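# Move pink garment from laundry bag into bin

## Task

Remove the pink garment from the open laundry bag and place all of it inside the bin. When finished, the second garment has to lie fully inside the bag, and the bag must rest on the table, standing or lying on its side. Release everything and pull the grippers away at the end.

## Robot and tools

Robot: two arms, left_arm and right_arm, each with a parallel two-finger gripper. Everything is expressed in the scene frame. Its origin sits at table-top height halfway between the nominal arm bases. +z points up, +x points out over the table, and left_arm is on the +y side. Arm names do not match image left and right. The calibrated bases are left_arm (+0.031, +0.262, 0) m and right_arm (-0.039, -0.358, 0) m, both turned very slightly about z. The fingers point along the gripper's +z axis and close along its y axis. end_effector_position is the point between the finger pads, a little under 1 cm behind the tips.

Row format, shared by execute_actions and move: one row holds 14 numbers, each in [-1, 1]. The first seven are for left_arm: dx, dy, dz, rx, ry, rz, opening. The next seven are the same for right_arm. Both arms must always be filled in, even if only one moves. dx, dy, dz are offsets along the scene axes. rx, ry, rz together form one rotation vector, turned about the Hand target position. 1.0 stands for 0.6 m or 180 degrees. These offsets are measured from each arm's Hand target as it was when the action or move began, so sending the same offset again moves the arm further. Six zeros re-command the current Hand target. opening is absolute, not an offset: +1 is fully open (about 87 mm between pads), +0.5 about 69 mm, 0 about 43 mm, -0.5 about 18 mm, -1 closed. A 0 in the opening slot is a real command, so to leave a gripper unchanged, send its present value again.

execute_actions(actions, cameras): actions is a list of actions. Each action is up to 15 rows, one per 1/30 s control step, and a short table holds its last row. Every row in an action is an offset from that action's starting Hand target, not from the row before. An empty list returns images and the full state. cameras is a list of names (cam_high, cam_low, cam_left_wrist, cam_right_wrist), or ["all"], or [] for none. An unknown name invalidates the whole call.

move(target, speed, blend, opening_speed, blocking, cameras): drives each gripper in a straight line toward an offset from its Hand target. target is either one 14-number row or a list of up to 15 rows. Every row in the list is measured from the same starting Hand targets. speed is in m/s, 0.002 to 2.9, default 0.25, and turning is capped at twice that in rad/s. It can be one number or one per target. blend, in metres, rounds the corners between list targets; 0 means stopping at each one. opening_speed sets how fast the opening changes, in units per second on the -1..1 scale, at least 0.2. With blocking=false the call returns after about 0.5 s while the motion continues. All paths finish together and are capped at 10 s. Paths ignore obstacles and the other arm. Do not route a path close to an arm's own base.

The result's "move:" line gives how it ended: done (within 10 mm and 2 degrees), off_target, moving, held or fault. It also lists any limits that acted, such as paced (the pose was clipped) or held (steps were withheld).

wait(seconds 0-10) lets time pass while the arms keep their last commands. stop() brakes a running move. zoom_image(camera, region [x0,y0,x1,y1]) gives a closer view of part of the newest image, at most 504x504 px. read_manual gives only licence texts. finished_scene(scene) ends the scene and cannot be undone.

Results: end_effector_position in metres and end_effector_quat_wxyz for each arm, plus Hand target (the last commanded pose after clipping). Later offsets count from Hand target. The gripper often stops short of it; if so, send the missing distance as an offset. Orientation commands are clipped to within 40 degrees of the measured orientation. grip_measured is on the same scale as opening. To hold something, command about 0.04 below the reading at first contact. Joint torques are reported too. Motor temperatures appear as well: MOTOR HOT at 75 °C, and a fault that folds the arm at 90 °C. Holding loads, keeping the arm stretched out, or pushing against something heats the motors. Images are 896x504 and come from cam_high, cam_low and the two wrist cameras, with calibrations given.

Things to avoid: dropping the garments, releasing them while they are moving, and fast contact. Never hit the table, the camera stand or other fixed or heavy objects hard. Keep the arms and grippers from touching each other, and never close one gripper on the other's fingers. Nothing may fall or be left off the table. A blocked arm keeps pushing, so to relieve it, command its target back past the gripper. Check the pose after each move, because friction and weight can leave the gripper low, short or tilted. At the end, open both grippers and move them away before calling finished_scene.

Each tool is called after ">>>" as name(argument=value, ...) on one line, values as JSON.

## Session

>>> execute_actions(actions=[])

Scene clock: 0.00 s.
left_arm: end_effector_position=(+0.3152, +0.0884, +0.2230) grip_measured=+0.991 end_effector_quat_wxyz=(+0.587, +0.024, +0.777, -0.224) | right_arm: end_effector_position=(+0.2574, -0.2722, +0.2749) grip_measured=+0.970 end_effector_quat_wxyz=(+0.707, +0.179, +0.684, +0.005)
Joint positions: left_arm=[-0.609 0.847 0.618 0.013 -0.216 -0.381 0.995] | right_arm=[0.808 0.847 0.622 0.227 1.01 0.262 0.985]
Joint velocities: within noise
Joint torques (N m): no reading
Motor temperatures (°C): left_arm=[22 29 31 35 25 24 24] | right_arm=[24 33 36 38 26 27 23]
Heat: left arm: 35 °C; right arm: 38 °C.
Hand target: left_arm +0.3147, +0.0886, +0.2231; +0.586, +0.024, +0.779, -0.223 | right_arm +0.2577, -0.2719, +0.2836; +0.712, +0.185, +0.677, +0.013
Tool commands: left_gripper/opening=+1.0 right_gripper/opening=+1.0

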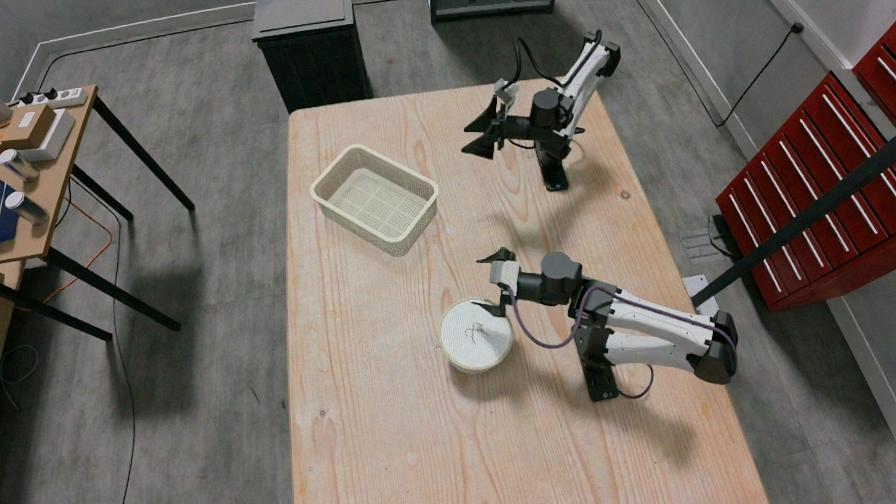

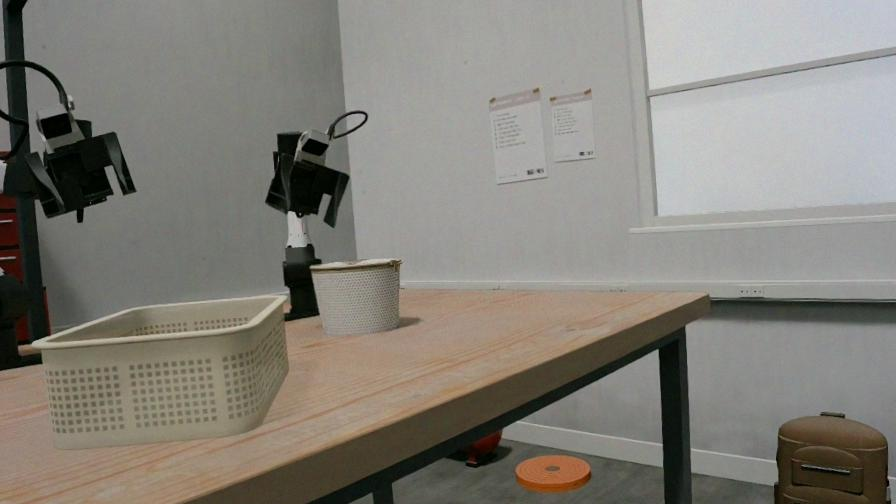

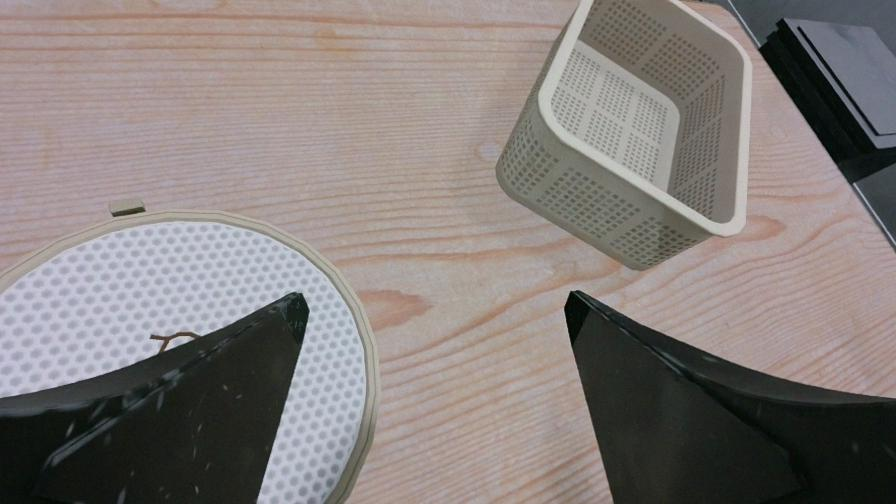

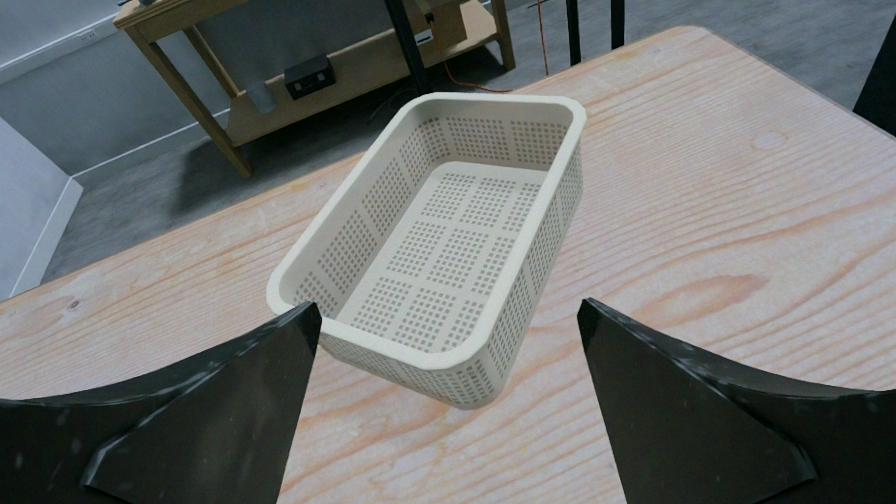

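>>> zoom_image(camera="cam_high", region=[400, 240, 580, 400])

>>> zoom_image(camera="cam_low", region=[240, 200, 480, 360])

>>> zoom_image(camera="cam_left_wrist", region=[0, 180, 400, 504])

Scaled by 2.800 from the camera's 896x504 image, which has a finer 1280x720 frame.

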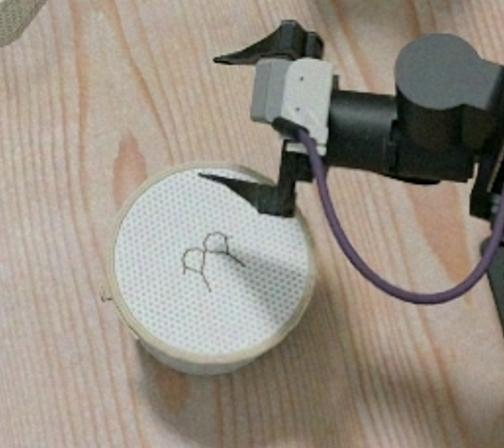

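Scaled by 2.100 from the camera's 896x504 image, which has a finer 1280x720 frame.

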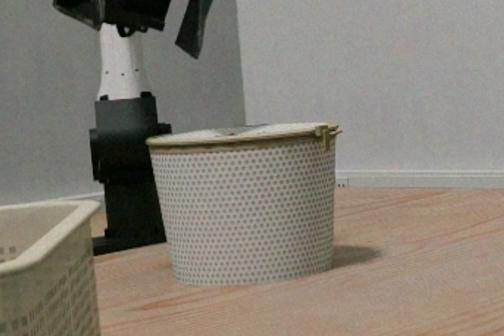

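Scaled by 1.260 from the camera's 896x504 image, which has a finer 1280x720 frame.

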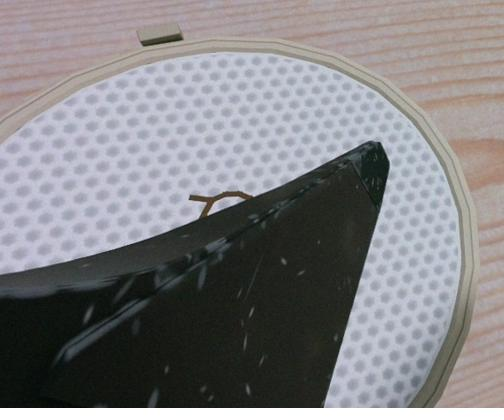

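>>> move(target=[-0.0245, 0.552, 0.2115, 0.0842, 0.1893, 0.2305, 1.0, -0.0295, 0.453, 0.277, -0.149, 0.104, 0.421, 1.0], speed=0.4, cameras=["all"])

Scene clock: 119.83 s.
left_arm: end_effector_position=(+0.3033, +0.4166, +0.3498) grip_measured=+0.991 end_effector_quat_wxyz=(+0.378, -0.239, +0.890, +0.091) | right_arm: end_effector_position=(+0.2394, +0.0006, +0.4446) grip_measured=+0.970 end_effector_quat_wxyz=(+0.482, -0.409, +0.725, +0.275)
Joint positions: left_arm=[0.538 1.438 1.985 -1.319 0.023 -0.005 0.995] | right_arm=[0.897 1.988 2.846 -1.259 -0.167 -0.066 0.985]
Joint torques (N m): left_arm=[0.42 -4.12 8.2 1.92 -0.1 0.13] | right_arm=[-0.4 -7.47 6.52 1.84 -0.33 -0.09]
Motor temperatures (°C): left_arm=[22 28 39 45 24 24 24] | right_arm=[24 31 45 42 26 27 23]
Heat: left arm: 45 °C; right arm: 45 °C.
Hand target: left_arm +0.3001, +0.4198, +0.3500; +0.370, -0.239, +0.893, +0.098 | right_arm +0.2400, -0.0002, +0.4499; +0.466, -0.421, +0.730, +0.269
Off the commanded pose: left_arm 0.005 m, 1 deg | right_arm 0.005 m, 3 deg.
elbow stopped short (right arm): the move would have taken joint 3 (elbow) straighter than the controller allows.
move: off_target (right_arm)
camera_calibration:
cam_left_wrist: T_world_to_cam=[[0.4747, -0.879681, 0.0286654, 0.208427], [-0.877536, -0.470534, 0.0923468, 0.449149], [-0.0677477, -0.068992, -0.995314, 0.542581], [0, 0, 0, 1]] pos_world=[0.331963, 0.432123, 0.492587]
cam_right_wrist: T_world_to_cam=[[0.862606, -0.505576, -0.0174219, -0.194761], [-0.484518, -0.815794, -0.315789, 0.278798], [0.145443, 0.280843, -0.94867, 0.53064], [0, 0, 0, 1]] pos_world=[0.225907, -0.0200506, 0.58805]

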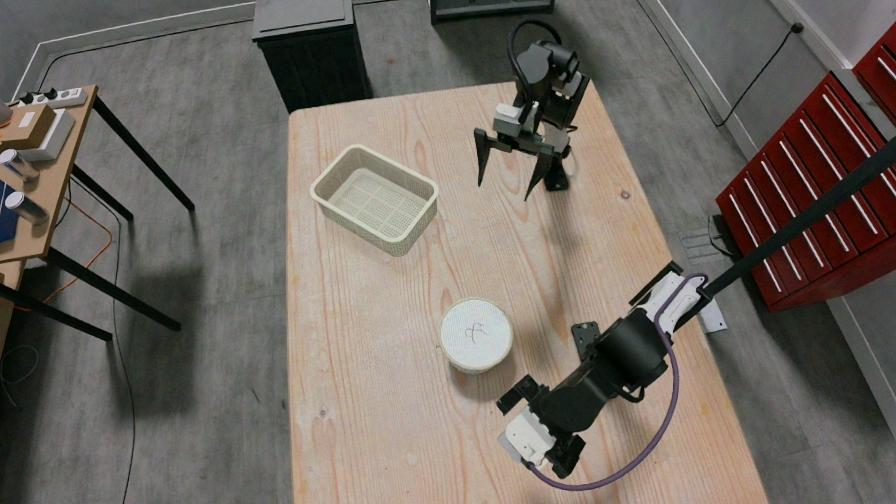

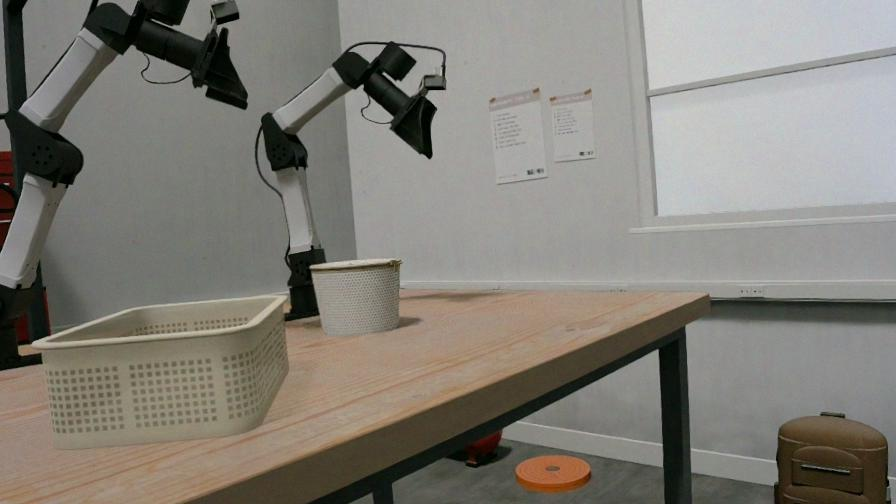

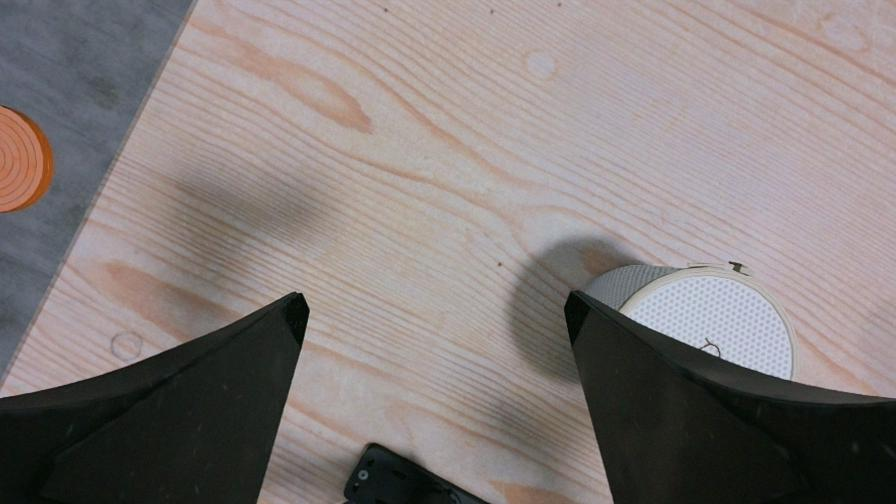

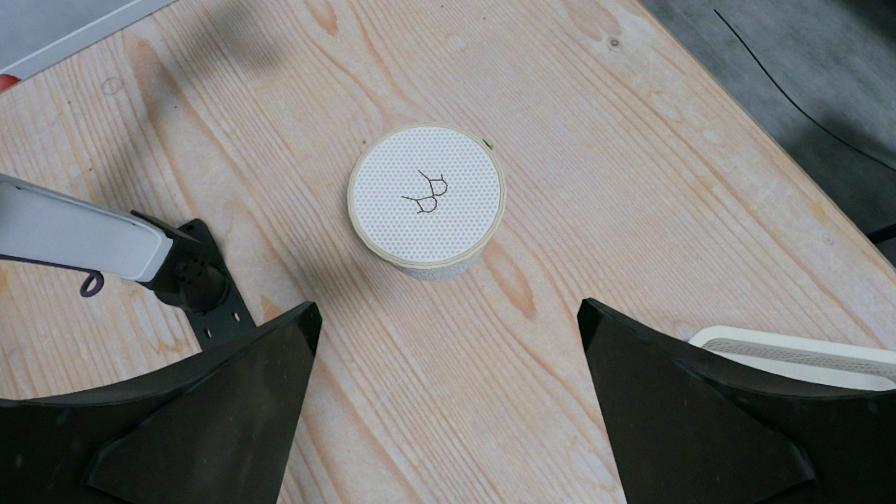

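>>> zoom_image(camera="cam_right_wrist", region=[330, 110, 530, 290])

>>> zoom_image(camera="cam_left_wrist", region=[570, 240, 810, 400])

>>> zoom_image(camera="cam_low", region=[290, 240, 430, 345])

Scaled by 2.520 from the camera's 896x504 image, which has a finer 1280x720 frame.

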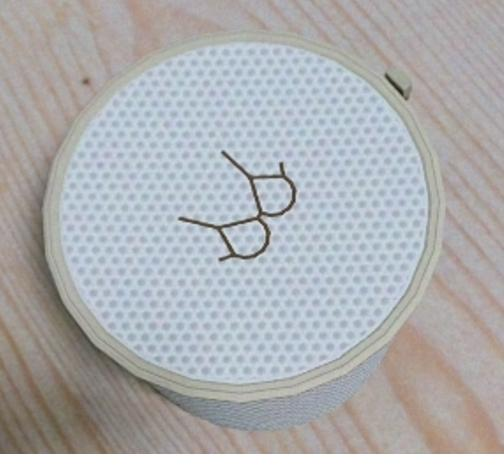

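Scaled by 2.100 from the camera's 896x504 image, which has a finer 1280x720 frame.

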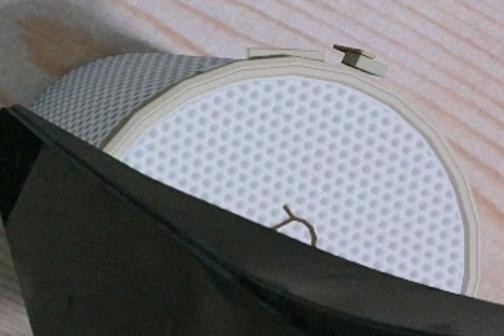

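Scaled by 3.600 from the camera's 896x504 image, which has a finer 1280x720 frame.

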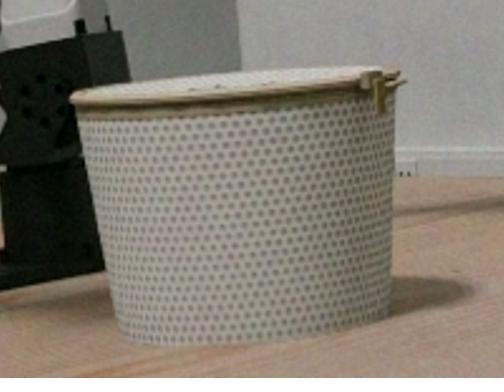

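>>> move(target=[0, 0, 0, 0, 0, 0, 1.0, -0.03, 0.08, -0.5415, 0.3664, 0.3482, -0.1429, 0.3], speed=0.4, cameras=["all"])

Scene clock: 177.00 s.
left_arm: end_effector_position=(+0.3033, +0.4166, +0.3498) grip_measured=+0.991 end_effector_quat_wxyz=(+0.378, -0.239, +0.890, +0.091) | right_arm: end_effector_position=(+0.2201, +0.0445, +0.1153) grip_measured=+0.300 end_effector_quat_wxyz=(+0.226, +0.228, +0.683, +0.656)
Joint positions: left_arm=[0.538 1.438 1.985 -1.319 0.023 -0.005 0.995] | right_arm=[0.953 1.982 0.589 1.355 -0.009 1.561 0.65]
Joint torques (N m): left_arm=[0.43 -4.12 8.2 1.93 -0.1 0.12] | right_arm=[0.61 -7.31 5.7 2.11 0.04 0.05]
Motor temperatures (°C): left_arm=[22 29 36 46 24 24 23] | right_arm=[23 37 44 45 26 26 23]
Heat: left arm: 46 °C; right arm: 45 °C.
Hand target: left_arm +0.3001, +0.4198, +0.3500; +0.370, -0.239, +0.892, +0.098 | right_arm +0.2221, +0.0478, +0.1250; +0.230, +0.230, +0.669, +0.668
Off the commanded pose: left_arm 0.005 m, 1 deg | right_arm 0.010 m, 2 deg.
move: done
camera_calibration:
cam_left_wrist: T_world_to_cam=[[0.4747, -0.879681, 0.0286654, 0.208427], [-0.877536, -0.470534, 0.0923468, 0.449149], [-0.0677477, -0.068992, -0.995314, 0.542581], [0, 0, 0, 1]] pos_world=[0.331963, 0.432123, 0.492587]
cam_right_wrist: T_world_to_cam=[[-0.0130057, -0.019485, -0.999726, 0.122655], [-0.979786, -0.199355, 0.0166318, 0.244558], [-0.199625, 0.979734, -0.0164983, 0.146068], [0, 0, 0, 1]] pos_world=[0.270369, -0.0919635, 0.120964]

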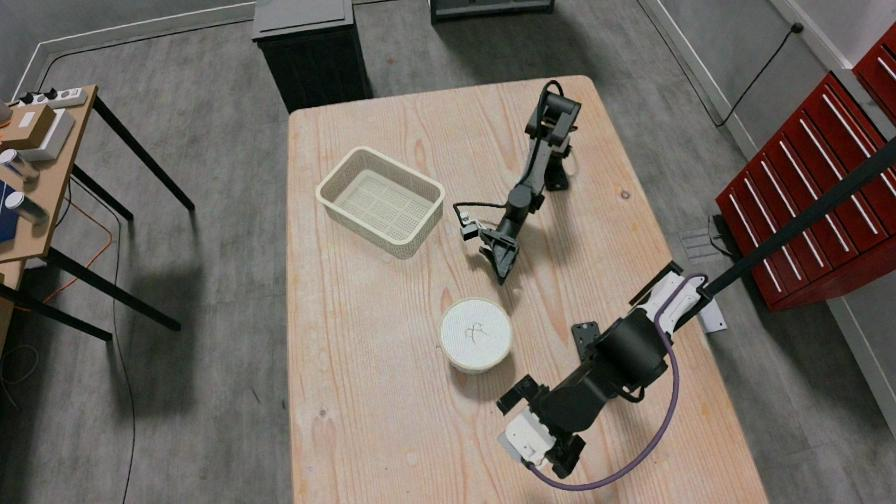

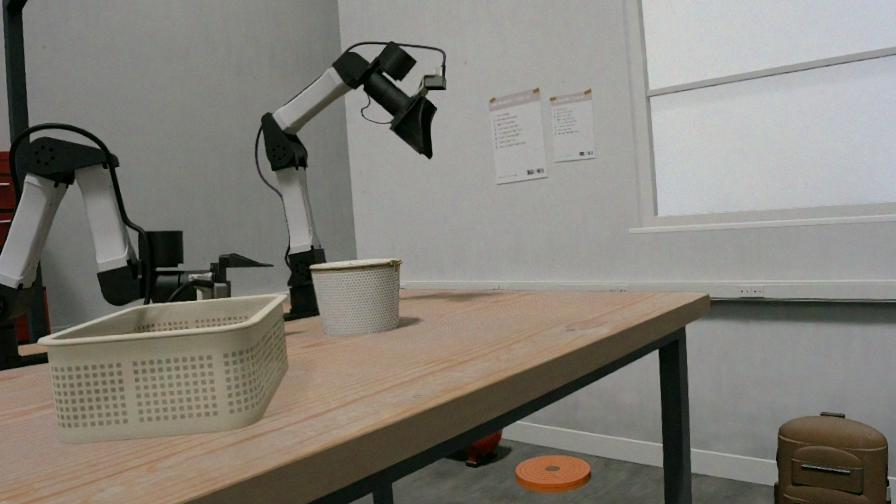

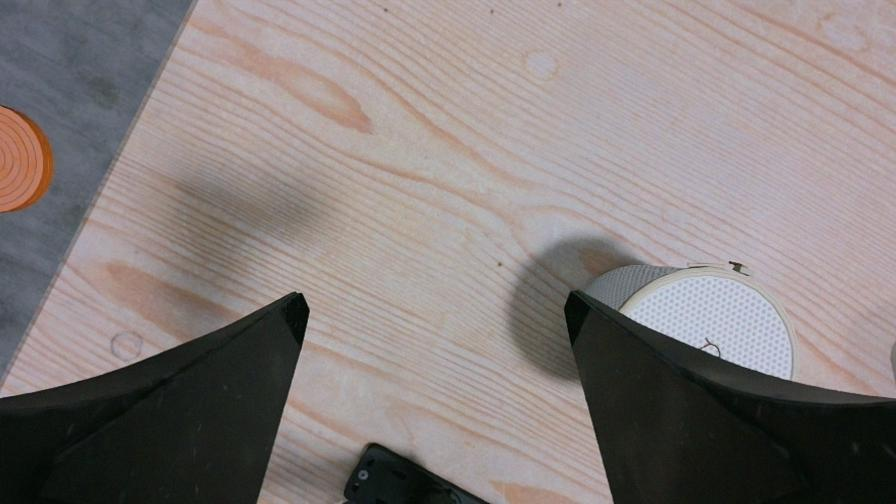

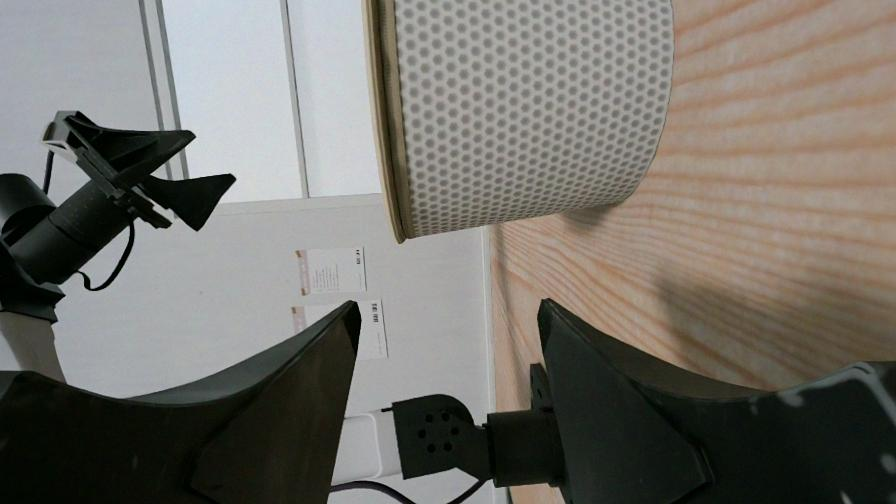

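>>> zoom_image(camera="cam_right_wrist", region=[340, 60, 580, 260])

>>> zoom_image(camera="cam_right_wrist", region=[350, 170, 450, 260])

Scaled by 2.100 from the camera's 896x504 image, which has a finer 1280x720 frame.

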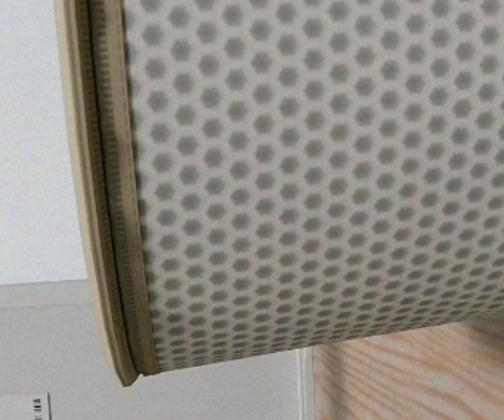

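Scaled by 5.040 from the camera's 896x504 image, which has a finer 1280x720 frame.

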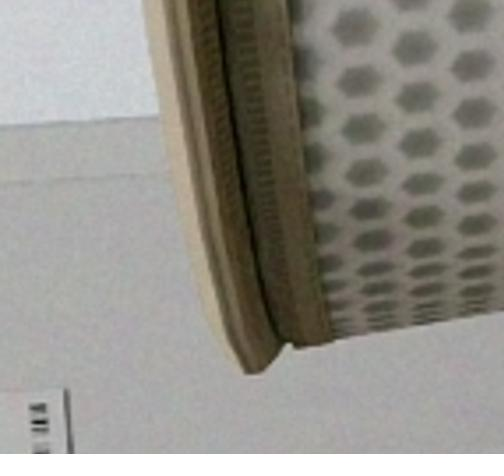

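>>> move(target=[0, 0, 0, 0, 0, 0, 1.0, 0.0373, 0.0762, 0.0378, 0.0088, -0.0068, 0, -0.36], speed=0.2, cameras=["cam_right_wrist", "cam_low"])

Scene clock: 218.20 s.
left_arm: end_effector_position=(+0.3033, +0.4166, +0.3498) grip_measured=+0.991 end_effector_quat_wxyz=(+0.378, -0.239, +0.890, +0.091) | right_arm: end_effector_position=(+0.2419, +0.0896, +0.1418) grip_measured=-0.360 end_effector_quat_wxyz=(+0.232, +0.222, +0.664, +0.675)
Joint positions: left_arm=[0.538 1.438 1.985 -1.319 0.023 -0.005 0.995] | right_arm=[0.983 2.041 0.806 1.255 0.02 1.561 0.32]
Joint torques (N m): left_arm=[0.4 -4.11 8.2 1.93 -0.11 0.13] | right_arm=[0.53 -8.65 7.23 1.84 0.03 0.04]
Heat: left arm: 46 °C; right arm: 45 °C.
Hand target: left_arm +0.3001, +0.4198, +0.3500; +0.370, -0.239, +0.892, +0.098 | right_arm +0.2444, +0.0935, +0.1475; +0.234, +0.226, +0.657, +0.680
Off the commanded pose: left_arm 0.004 m, 1 deg | right_arm 0.007 m, 1 deg.
move: done
camera_calibration:
cam_right_wrist: T_world_to_cam=[[0.0209286, 0.0261064, -0.99944, 0.137996], [-0.979471, -0.199935, -0.0257329, 0.28037], [-0.200494, 0.979461, 0.0213861, 0.10152], [0, 0, 0, 1]] pos_world=[0.292081, -0.0469819, 0.142962]
Images, in order (width x height): cam_low 896x504, cam_right_wrist 896x504.

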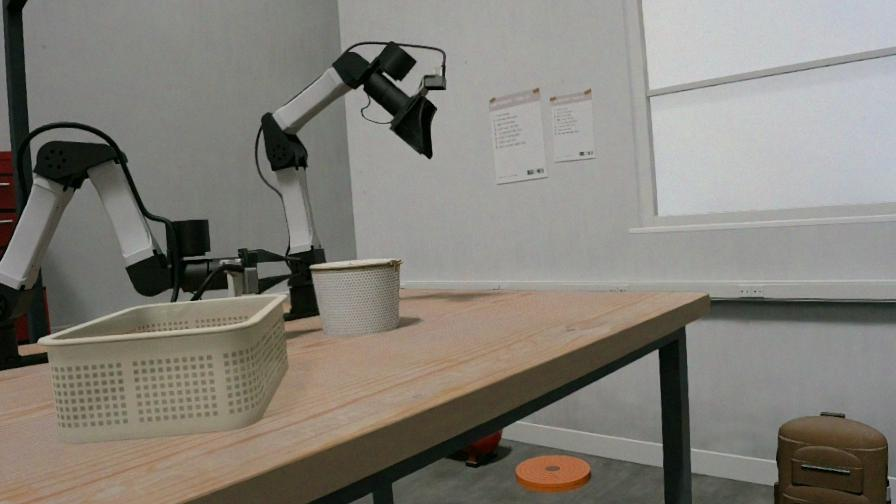

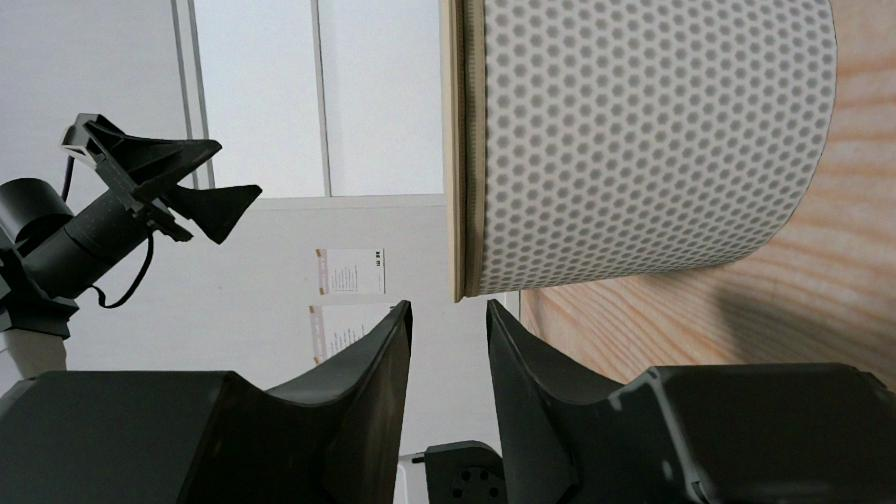

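>>> zoom_image(camera="cam_right_wrist", region=[390, 220, 550, 350])

Scaled by 3.150 from the camera's 896x504 image, which has a finer 1280x720 frame.

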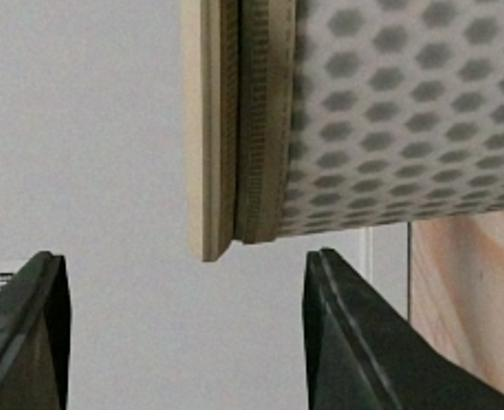

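>>> move(target=[0, 0, 0, 0, 0, 0, 1.0, 0.0253, 0.033, -0.0075, 0, 0, 0, -0.36], speed=0.1, cameras=["cam_right_wrist", "cam_high"])

>>> zoom_image(camera="cam_right_wrist", region=[390, 220, 550, 350])

Scene clock: 233.70 s.
left_arm: end_effector_position=(+0.3033, +0.4166, +0.3498) grip_measured=+0.991 end_effector_quat_wxyz=(+0.378, -0.239, +0.890, +0.091) | right_arm: end_effector_position=(+0.2563, +0.1090, +0.1364) grip_measured=-0.360 end_effector_quat_wxyz=(+0.232, +0.222, +0.665, +0.674)
Joint positions: left_arm=[0.538 1.438 1.985 -1.319 0.023 -0.005 0.995] | right_arm=[0.983 2.116 0.914 1.219 0.02 1.561 0.32]
Joint torques (N m): left_arm=[0.42 -4.12 8.18 1.93 -0.1 0.12] | right_arm=[0.4 -9.32 7.77 1.82 0.02 0.04]
Heat: left arm: 46 °C; right arm: 46 °C.
Hand target: left_arm +0.3001, +0.4198, +0.3500; +0.370, -0.239, +0.892, +0.098 | right_arm +0.2596, +0.1132, +0.1431; +0.234, +0.226, +0.657, +0.680
Off the commanded pose: left_arm 0.004 m, 1 deg | right_arm 0.009 m, 1 deg.
move: done
camera_calibration:
cam_right_wrist: T_world_to_cam=[[0.0195904, 0.0242773, -0.999513, 0.132358], [-0.979583, -0.199597, -0.0240478, 0.298056], [-0.200084, 0.979577, 0.0198714, 0.0855004], [0, 0, 0, 1]] pos_world=[0.306485, -0.0274765, 0.137762]
Images, in order (width x height): cam_high 896x504, cam_right_wrist 896x504.

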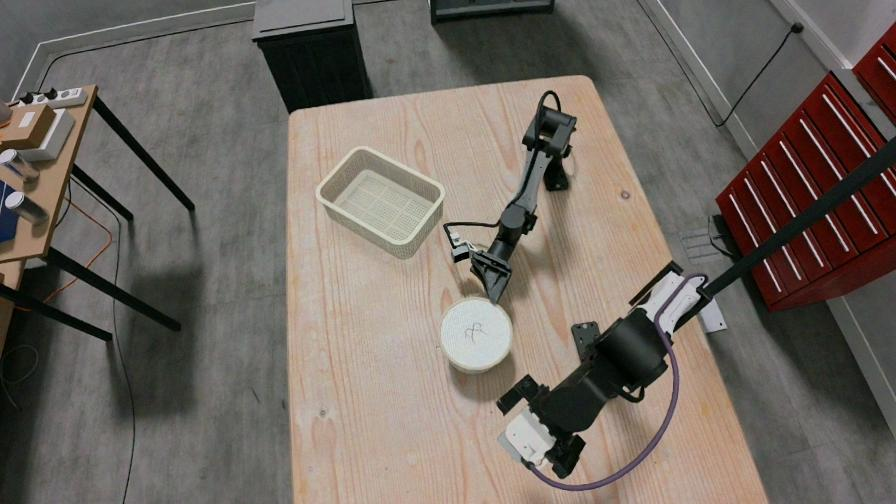

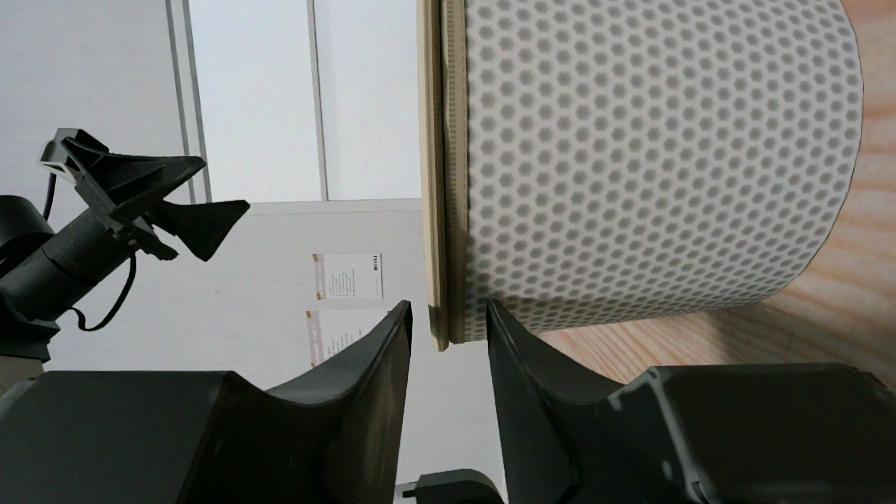

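Scaled by 3.150 from the camera's 896x504 image, which has a finer 1280x720 frame.

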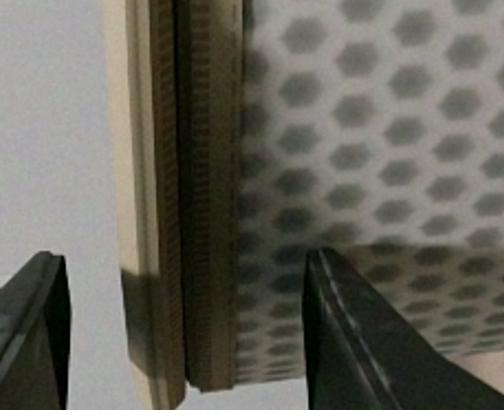

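>>> move(target=[0, 0, 0, 0, 0, 0, 1.0, 0.0045, 0.0058, 0.0065, 0, 0, 0, -0.36], speed=0.1, cameras=["cam_right_wrist"])

>>> zoom_image(camera="cam_right_wrist", region=[390, 220, 550, 350])

Scene clock: 239.83 s.
left_arm: end_effector_position=(+0.3033, +0.4166, +0.3498) grip_measured=+0.991 end_effector_quat_wxyz=(+0.378, -0.239, +0.890, +0.091) | right_arm: end_effector_position=(+0.2589, +0.1126, +0.1387) grip_measured=-0.360 end_effector_quat_wxyz=(+0.232, +0.222, +0.666, +0.673)
Joint positions: left_arm=[0.538 1.438 1.985 -1.319 0.023 -0.005 0.995] | right_arm=[0.983 2.116 0.935 1.195 0.02 1.561 0.32]
Joint torques (N m): left_arm=[0.39 -4.12 8.18 1.92 -0.11 0.13] | right_arm=[0.36 -9.62 7.92 1.81 0.01 0.04]
Heat: left arm: 46 °C; right arm: 45 °C.
Hand target: left_arm +0.3001, +0.4198, +0.3500; +0.370, -0.239, +0.892, +0.098 | right_arm +0.2623, +0.1167, +0.1471; +0.234, +0.226, +0.657, +0.680
Off the commanded pose: left_arm 0.004 m, 1 deg | right_arm 0.010 m, 1 deg.
move: done
camera_calibration:
cam_right_wrist: T_world_to_cam=[[0.0177812, 0.0217433, -0.999605, 0.135332], [-0.979639, -0.199583, -0.0217674, 0.301067], [-0.199978, 0.97964, 0.0177517, 0.0828011], [0, 0, 0, 1]] pos_world=[0.309089, -0.0239699, 0.140363]
Images, in order (width x height): cam_right_wrist 896x504.

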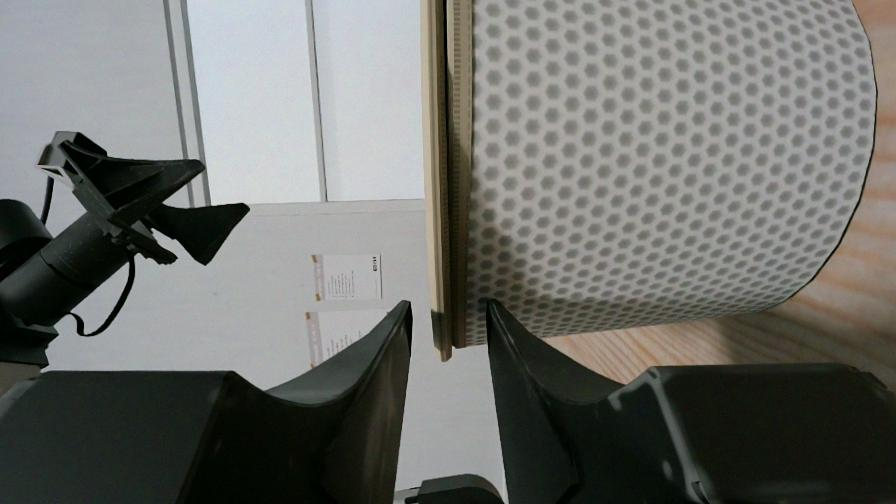

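Scaled by 3.150 from the camera's 896x504 image, which has a finer 1280x720 frame.

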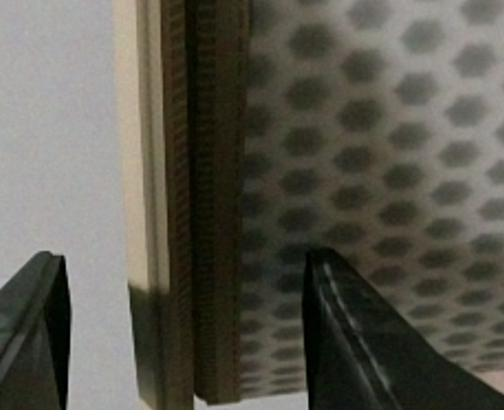

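>>> move(target=[[0, 0, 0, 0, 0, 0, 1.0, 0.0015, 0.0019, 0.0065, 0, 0, 0, -0.36], [0, 0, 0, 0, 0, 0, 1.0, 0.0015, 0.0019, 0.0065, 0, 0, 0, -0.9]], speed=0.1, opening_speed=0.6, cameras=["cam_right_wrist", "cam_low"])

>>> zoom_image(camera="cam_right_wrist", region=[390, 220, 550, 350])

Scene clock: 247.27 s.
left_arm: end_effector_position=(+0.3033, +0.4166, +0.3498) grip_measured=+0.991 end_effector_quat_wxyz=(+0.378, -0.239, +0.890, +0.091) | right_arm: end_effector_position=(+0.2604, +0.1146, +0.1388) grip_measured=-0.862 end_effector_quat_wxyz=(+0.231, +0.223, +0.668, +0.671)
Joint positions: left_arm=[0.538 1.438 1.985 -1.319 0.023 -0.005 0.995] | right_arm=[0.983 2.116 0.947 1.175 0.02 1.562 0.069]
Joint torques (N m): left_arm=[0.39 -4.14 8.21 1.93 -0.11 0.12] | right_arm=[0.35 -10.44 7.62 1.84 0.01 0.03]
Heat: left arm: 46 °C; right arm: 45 °C.
Hand target: left_arm +0.3001, +0.4198, +0.3500; +0.370, -0.239, +0.892, +0.098 | right_arm +0.2633, +0.1179, +0.1510; +0.234, +0.225, +0.657, +0.680
Off the commanded pose: left_arm 0.004 m, 1 deg | right_arm 0.013 m, 2 deg.
move: off_target (right_arm); target 2's new opening was sent with right_arm's hand 0.014 m and 2 deg from that target
camera_calibration:
cam_right_wrist: T_world_to_cam=[[0.0128892, 0.0164059, -0.999782, 0.137191], [-0.979727, -0.199707, -0.0159077, 0.302161], [-0.199924, 0.979718, 0.0134992, 0.0817062], [0, 0, 0, 1]] pos_world=[0.310602, -0.0219562, 0.140865]
Images, in order (width x height): cam_low 896x504, cam_right_wrist 896x504.

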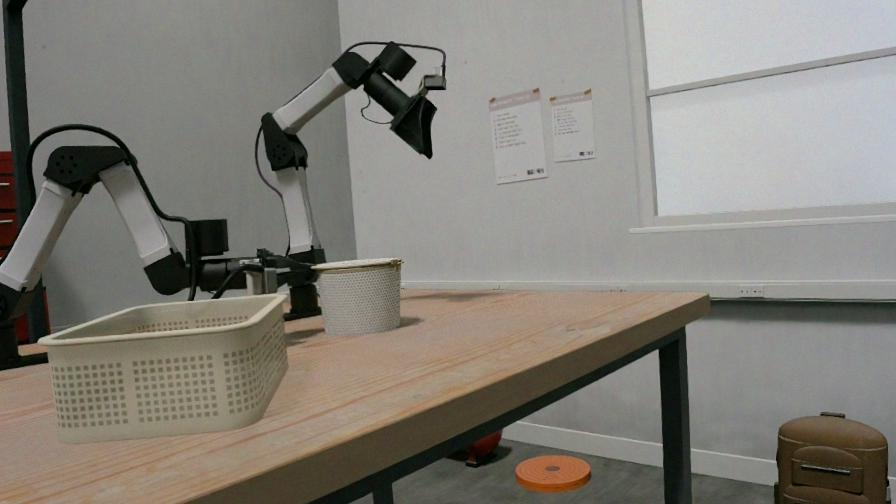

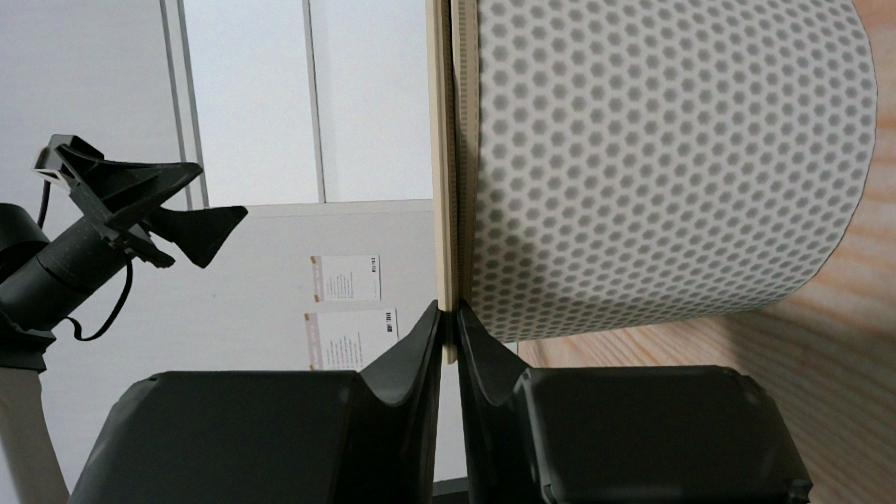

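Scaled by 3.150 from the camera's 896x504 image, which has a finer 1280x720 frame.

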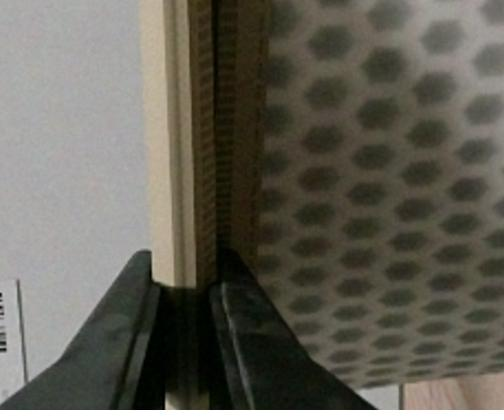

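>>> move(target=[[0, 0, 0, 0, 0, 0, 1.0, 0.0053, 0.0018, 0.0532, -0.0228, 0.0627, 0, -0.95], [0, 0, 0, 0, 0, 0, 1.0, 0.0208, 0.0075, 0.104, -0.0456, 0.1253, 0, -0.95], [0, 0, 0, 0, 0, 0, 1.0, 0.0435, 0.0158, 0.1467, -0.0665, 0.1828, 0, -0.95]], speed=0.12, blend=0.006, cameras=["cam_high", "cam_low", "cam_right_wrist"])

Scene clock: 266.30 s.
left_arm: end_effector_position=(+0.3033, +0.4166, +0.3498) grip_measured=+0.991 end_effector_quat_wxyz=(+0.378, -0.239, +0.890, +0.091) | right_arm: end_effector_position=(+0.2856, +0.1251, +0.2259) grip_measured=-0.862 end_effector_quat_wxyz=(+0.065, +0.383, +0.770, +0.506)
Joint positions: left_arm=[0.538 1.438 1.985 -1.319 0.023 -0.005 0.995] | right_arm=[0.931 1.911 1.557 -0.147 -0.084 1.858 0.069]
Joint torques (N m): left_arm=[0.43 -4.14 8.21 1.93 -0.1 0.13] | right_arm=[-0.38 -10.03 10.99 1.67 -0.26 0.08]
Motor temperatures (°C): left_arm=[22 29 36 47 24 24 23] | right_arm=[23 42 43 45 25 26 24]
Heat: left arm: 47 °C; right arm: 45 °C.
Hand target: left_arm +0.3001, +0.4198, +0.3500; +0.370, -0.239, +0.892, +0.098 | right_arm +0.2893, +0.1274, +0.2390; +0.061, +0.383, +0.763, +0.517
Off the commanded pose: left_arm 0.004 m, 1 deg | right_arm 0.014 m, 2 deg.
move: off_target (right_arm)
camera_calibration:
cam_right_wrist: T_world_to_cam=[[-0.522806, -0.178377, -0.83358, 0.363636], [-0.829225, -0.120293, 0.545816, 0.150575], [-0.197634, 0.976582, -0.0850247, 0.0973003], [0, 0, 0, 1]] pos_world=[0.334202, -0.0120443, 0.229206]
Images, in order (width x height): cam_high 896x504, cam_low 896x504, cam_right_wrist 896x504.

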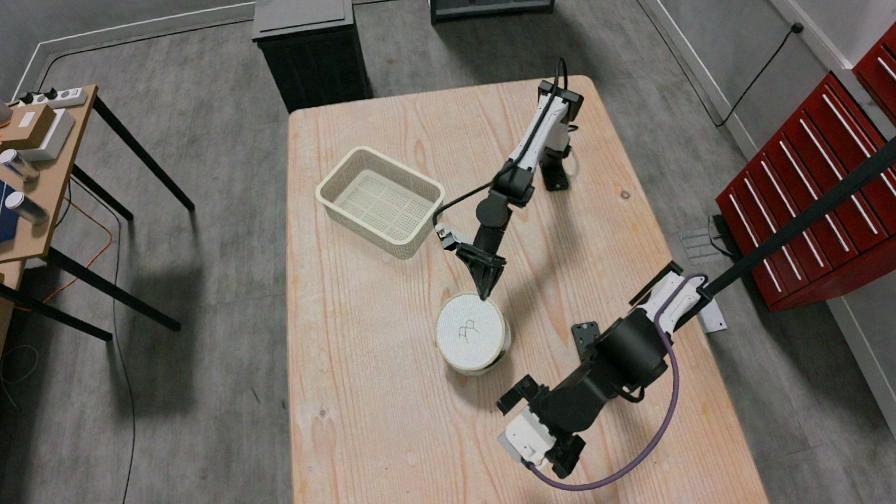

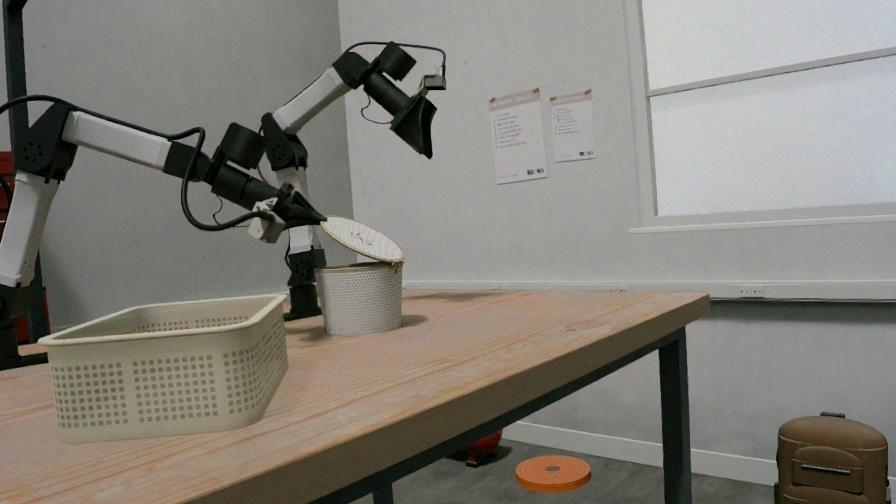

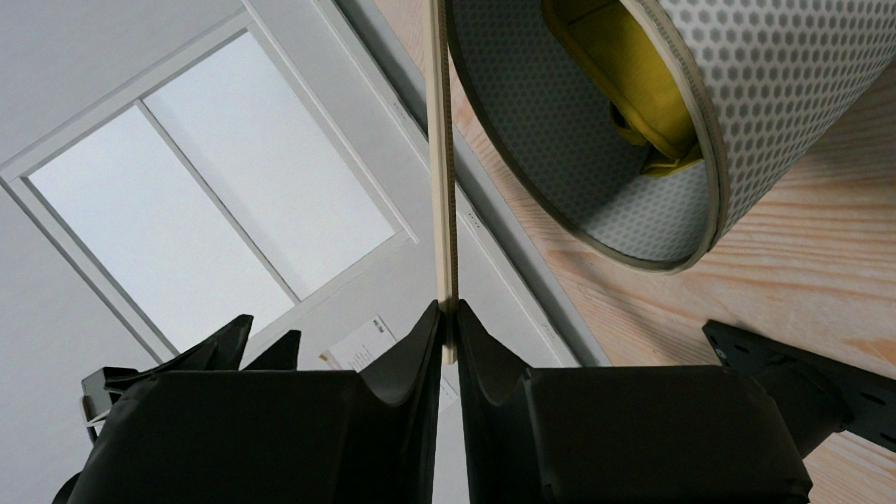

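>>> move(target=[0, 0, 0, 0, 0, 0, 1.0, 0.0625, 0.0552, 0.0258, 0, 0, 0, 0.9], speed=0.06, opening_speed=1.8, cameras=["cam_low", "cam_right_wrist"])

Scene clock: 310.53 s.
left_arm: end_effector_position=(+0.3033, +0.4166, +0.3498) grip_measured=+0.991 end_effector_quat_wxyz=(+0.378, -0.239, +0.890, +0.091) | right_arm: end_effector_position=(+0.3228, +0.1591, +0.2411) grip_measured=+0.900 end_effector_quat_wxyz=(+0.062, +0.386, +0.769, +0.505)
Joint positions: left_arm=[0.538 1.438 1.985 -1.319 0.023 -0.005 0.995] | right_arm=[0.915 2.116 1.917 -0.307 -0.099 1.858 0.95]
Joint torques (N m): left_arm=[0.42 -4.11 8.2 1.93 -0.11 0.13] | right_arm=[-0.43 -11.6 11.12 1.71 -0.26 0.01]
Motor temperatures (°C): left_arm=[22 29 36 47 24 24 23] | right_arm=[23 42 51 44 25 26 24]
Heat: left arm: 47 °C; right arm: 51 °C.
Hand target: left_arm +0.3001, +0.4198, +0.3500; +0.370, -0.239, +0.892, +0.098 | right_arm +0.3268, +0.1605, +0.2543; +0.061, +0.383, +0.763, +0.517
Off the commanded pose: left_arm 0.004 m, 1 deg | right_arm 0.014 m, 2 deg.
move: off_target (right_arm)
camera_calibration:
cam_right_wrist: T_world_to_cam=[[-0.530364, -0.176137, -0.829271, 0.402898], [-0.824775, -0.119075, 0.552781, 0.17379], [-0.196111, 0.977137, -0.0821206, 0.0714403], [0, 0, 0, 1]] pos_world=[0.371031, 0.0218526, 0.24391]
Images, in order (width x height): cam_low 896x504, cam_right_wrist 896x504.

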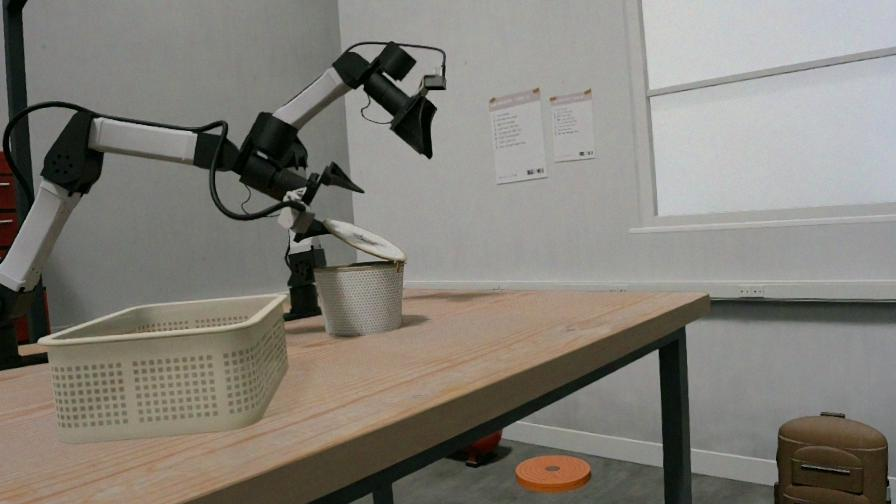

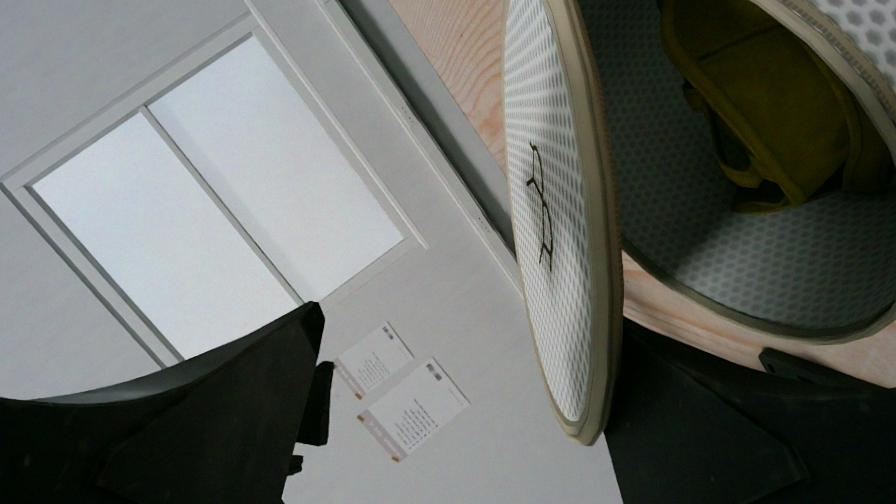

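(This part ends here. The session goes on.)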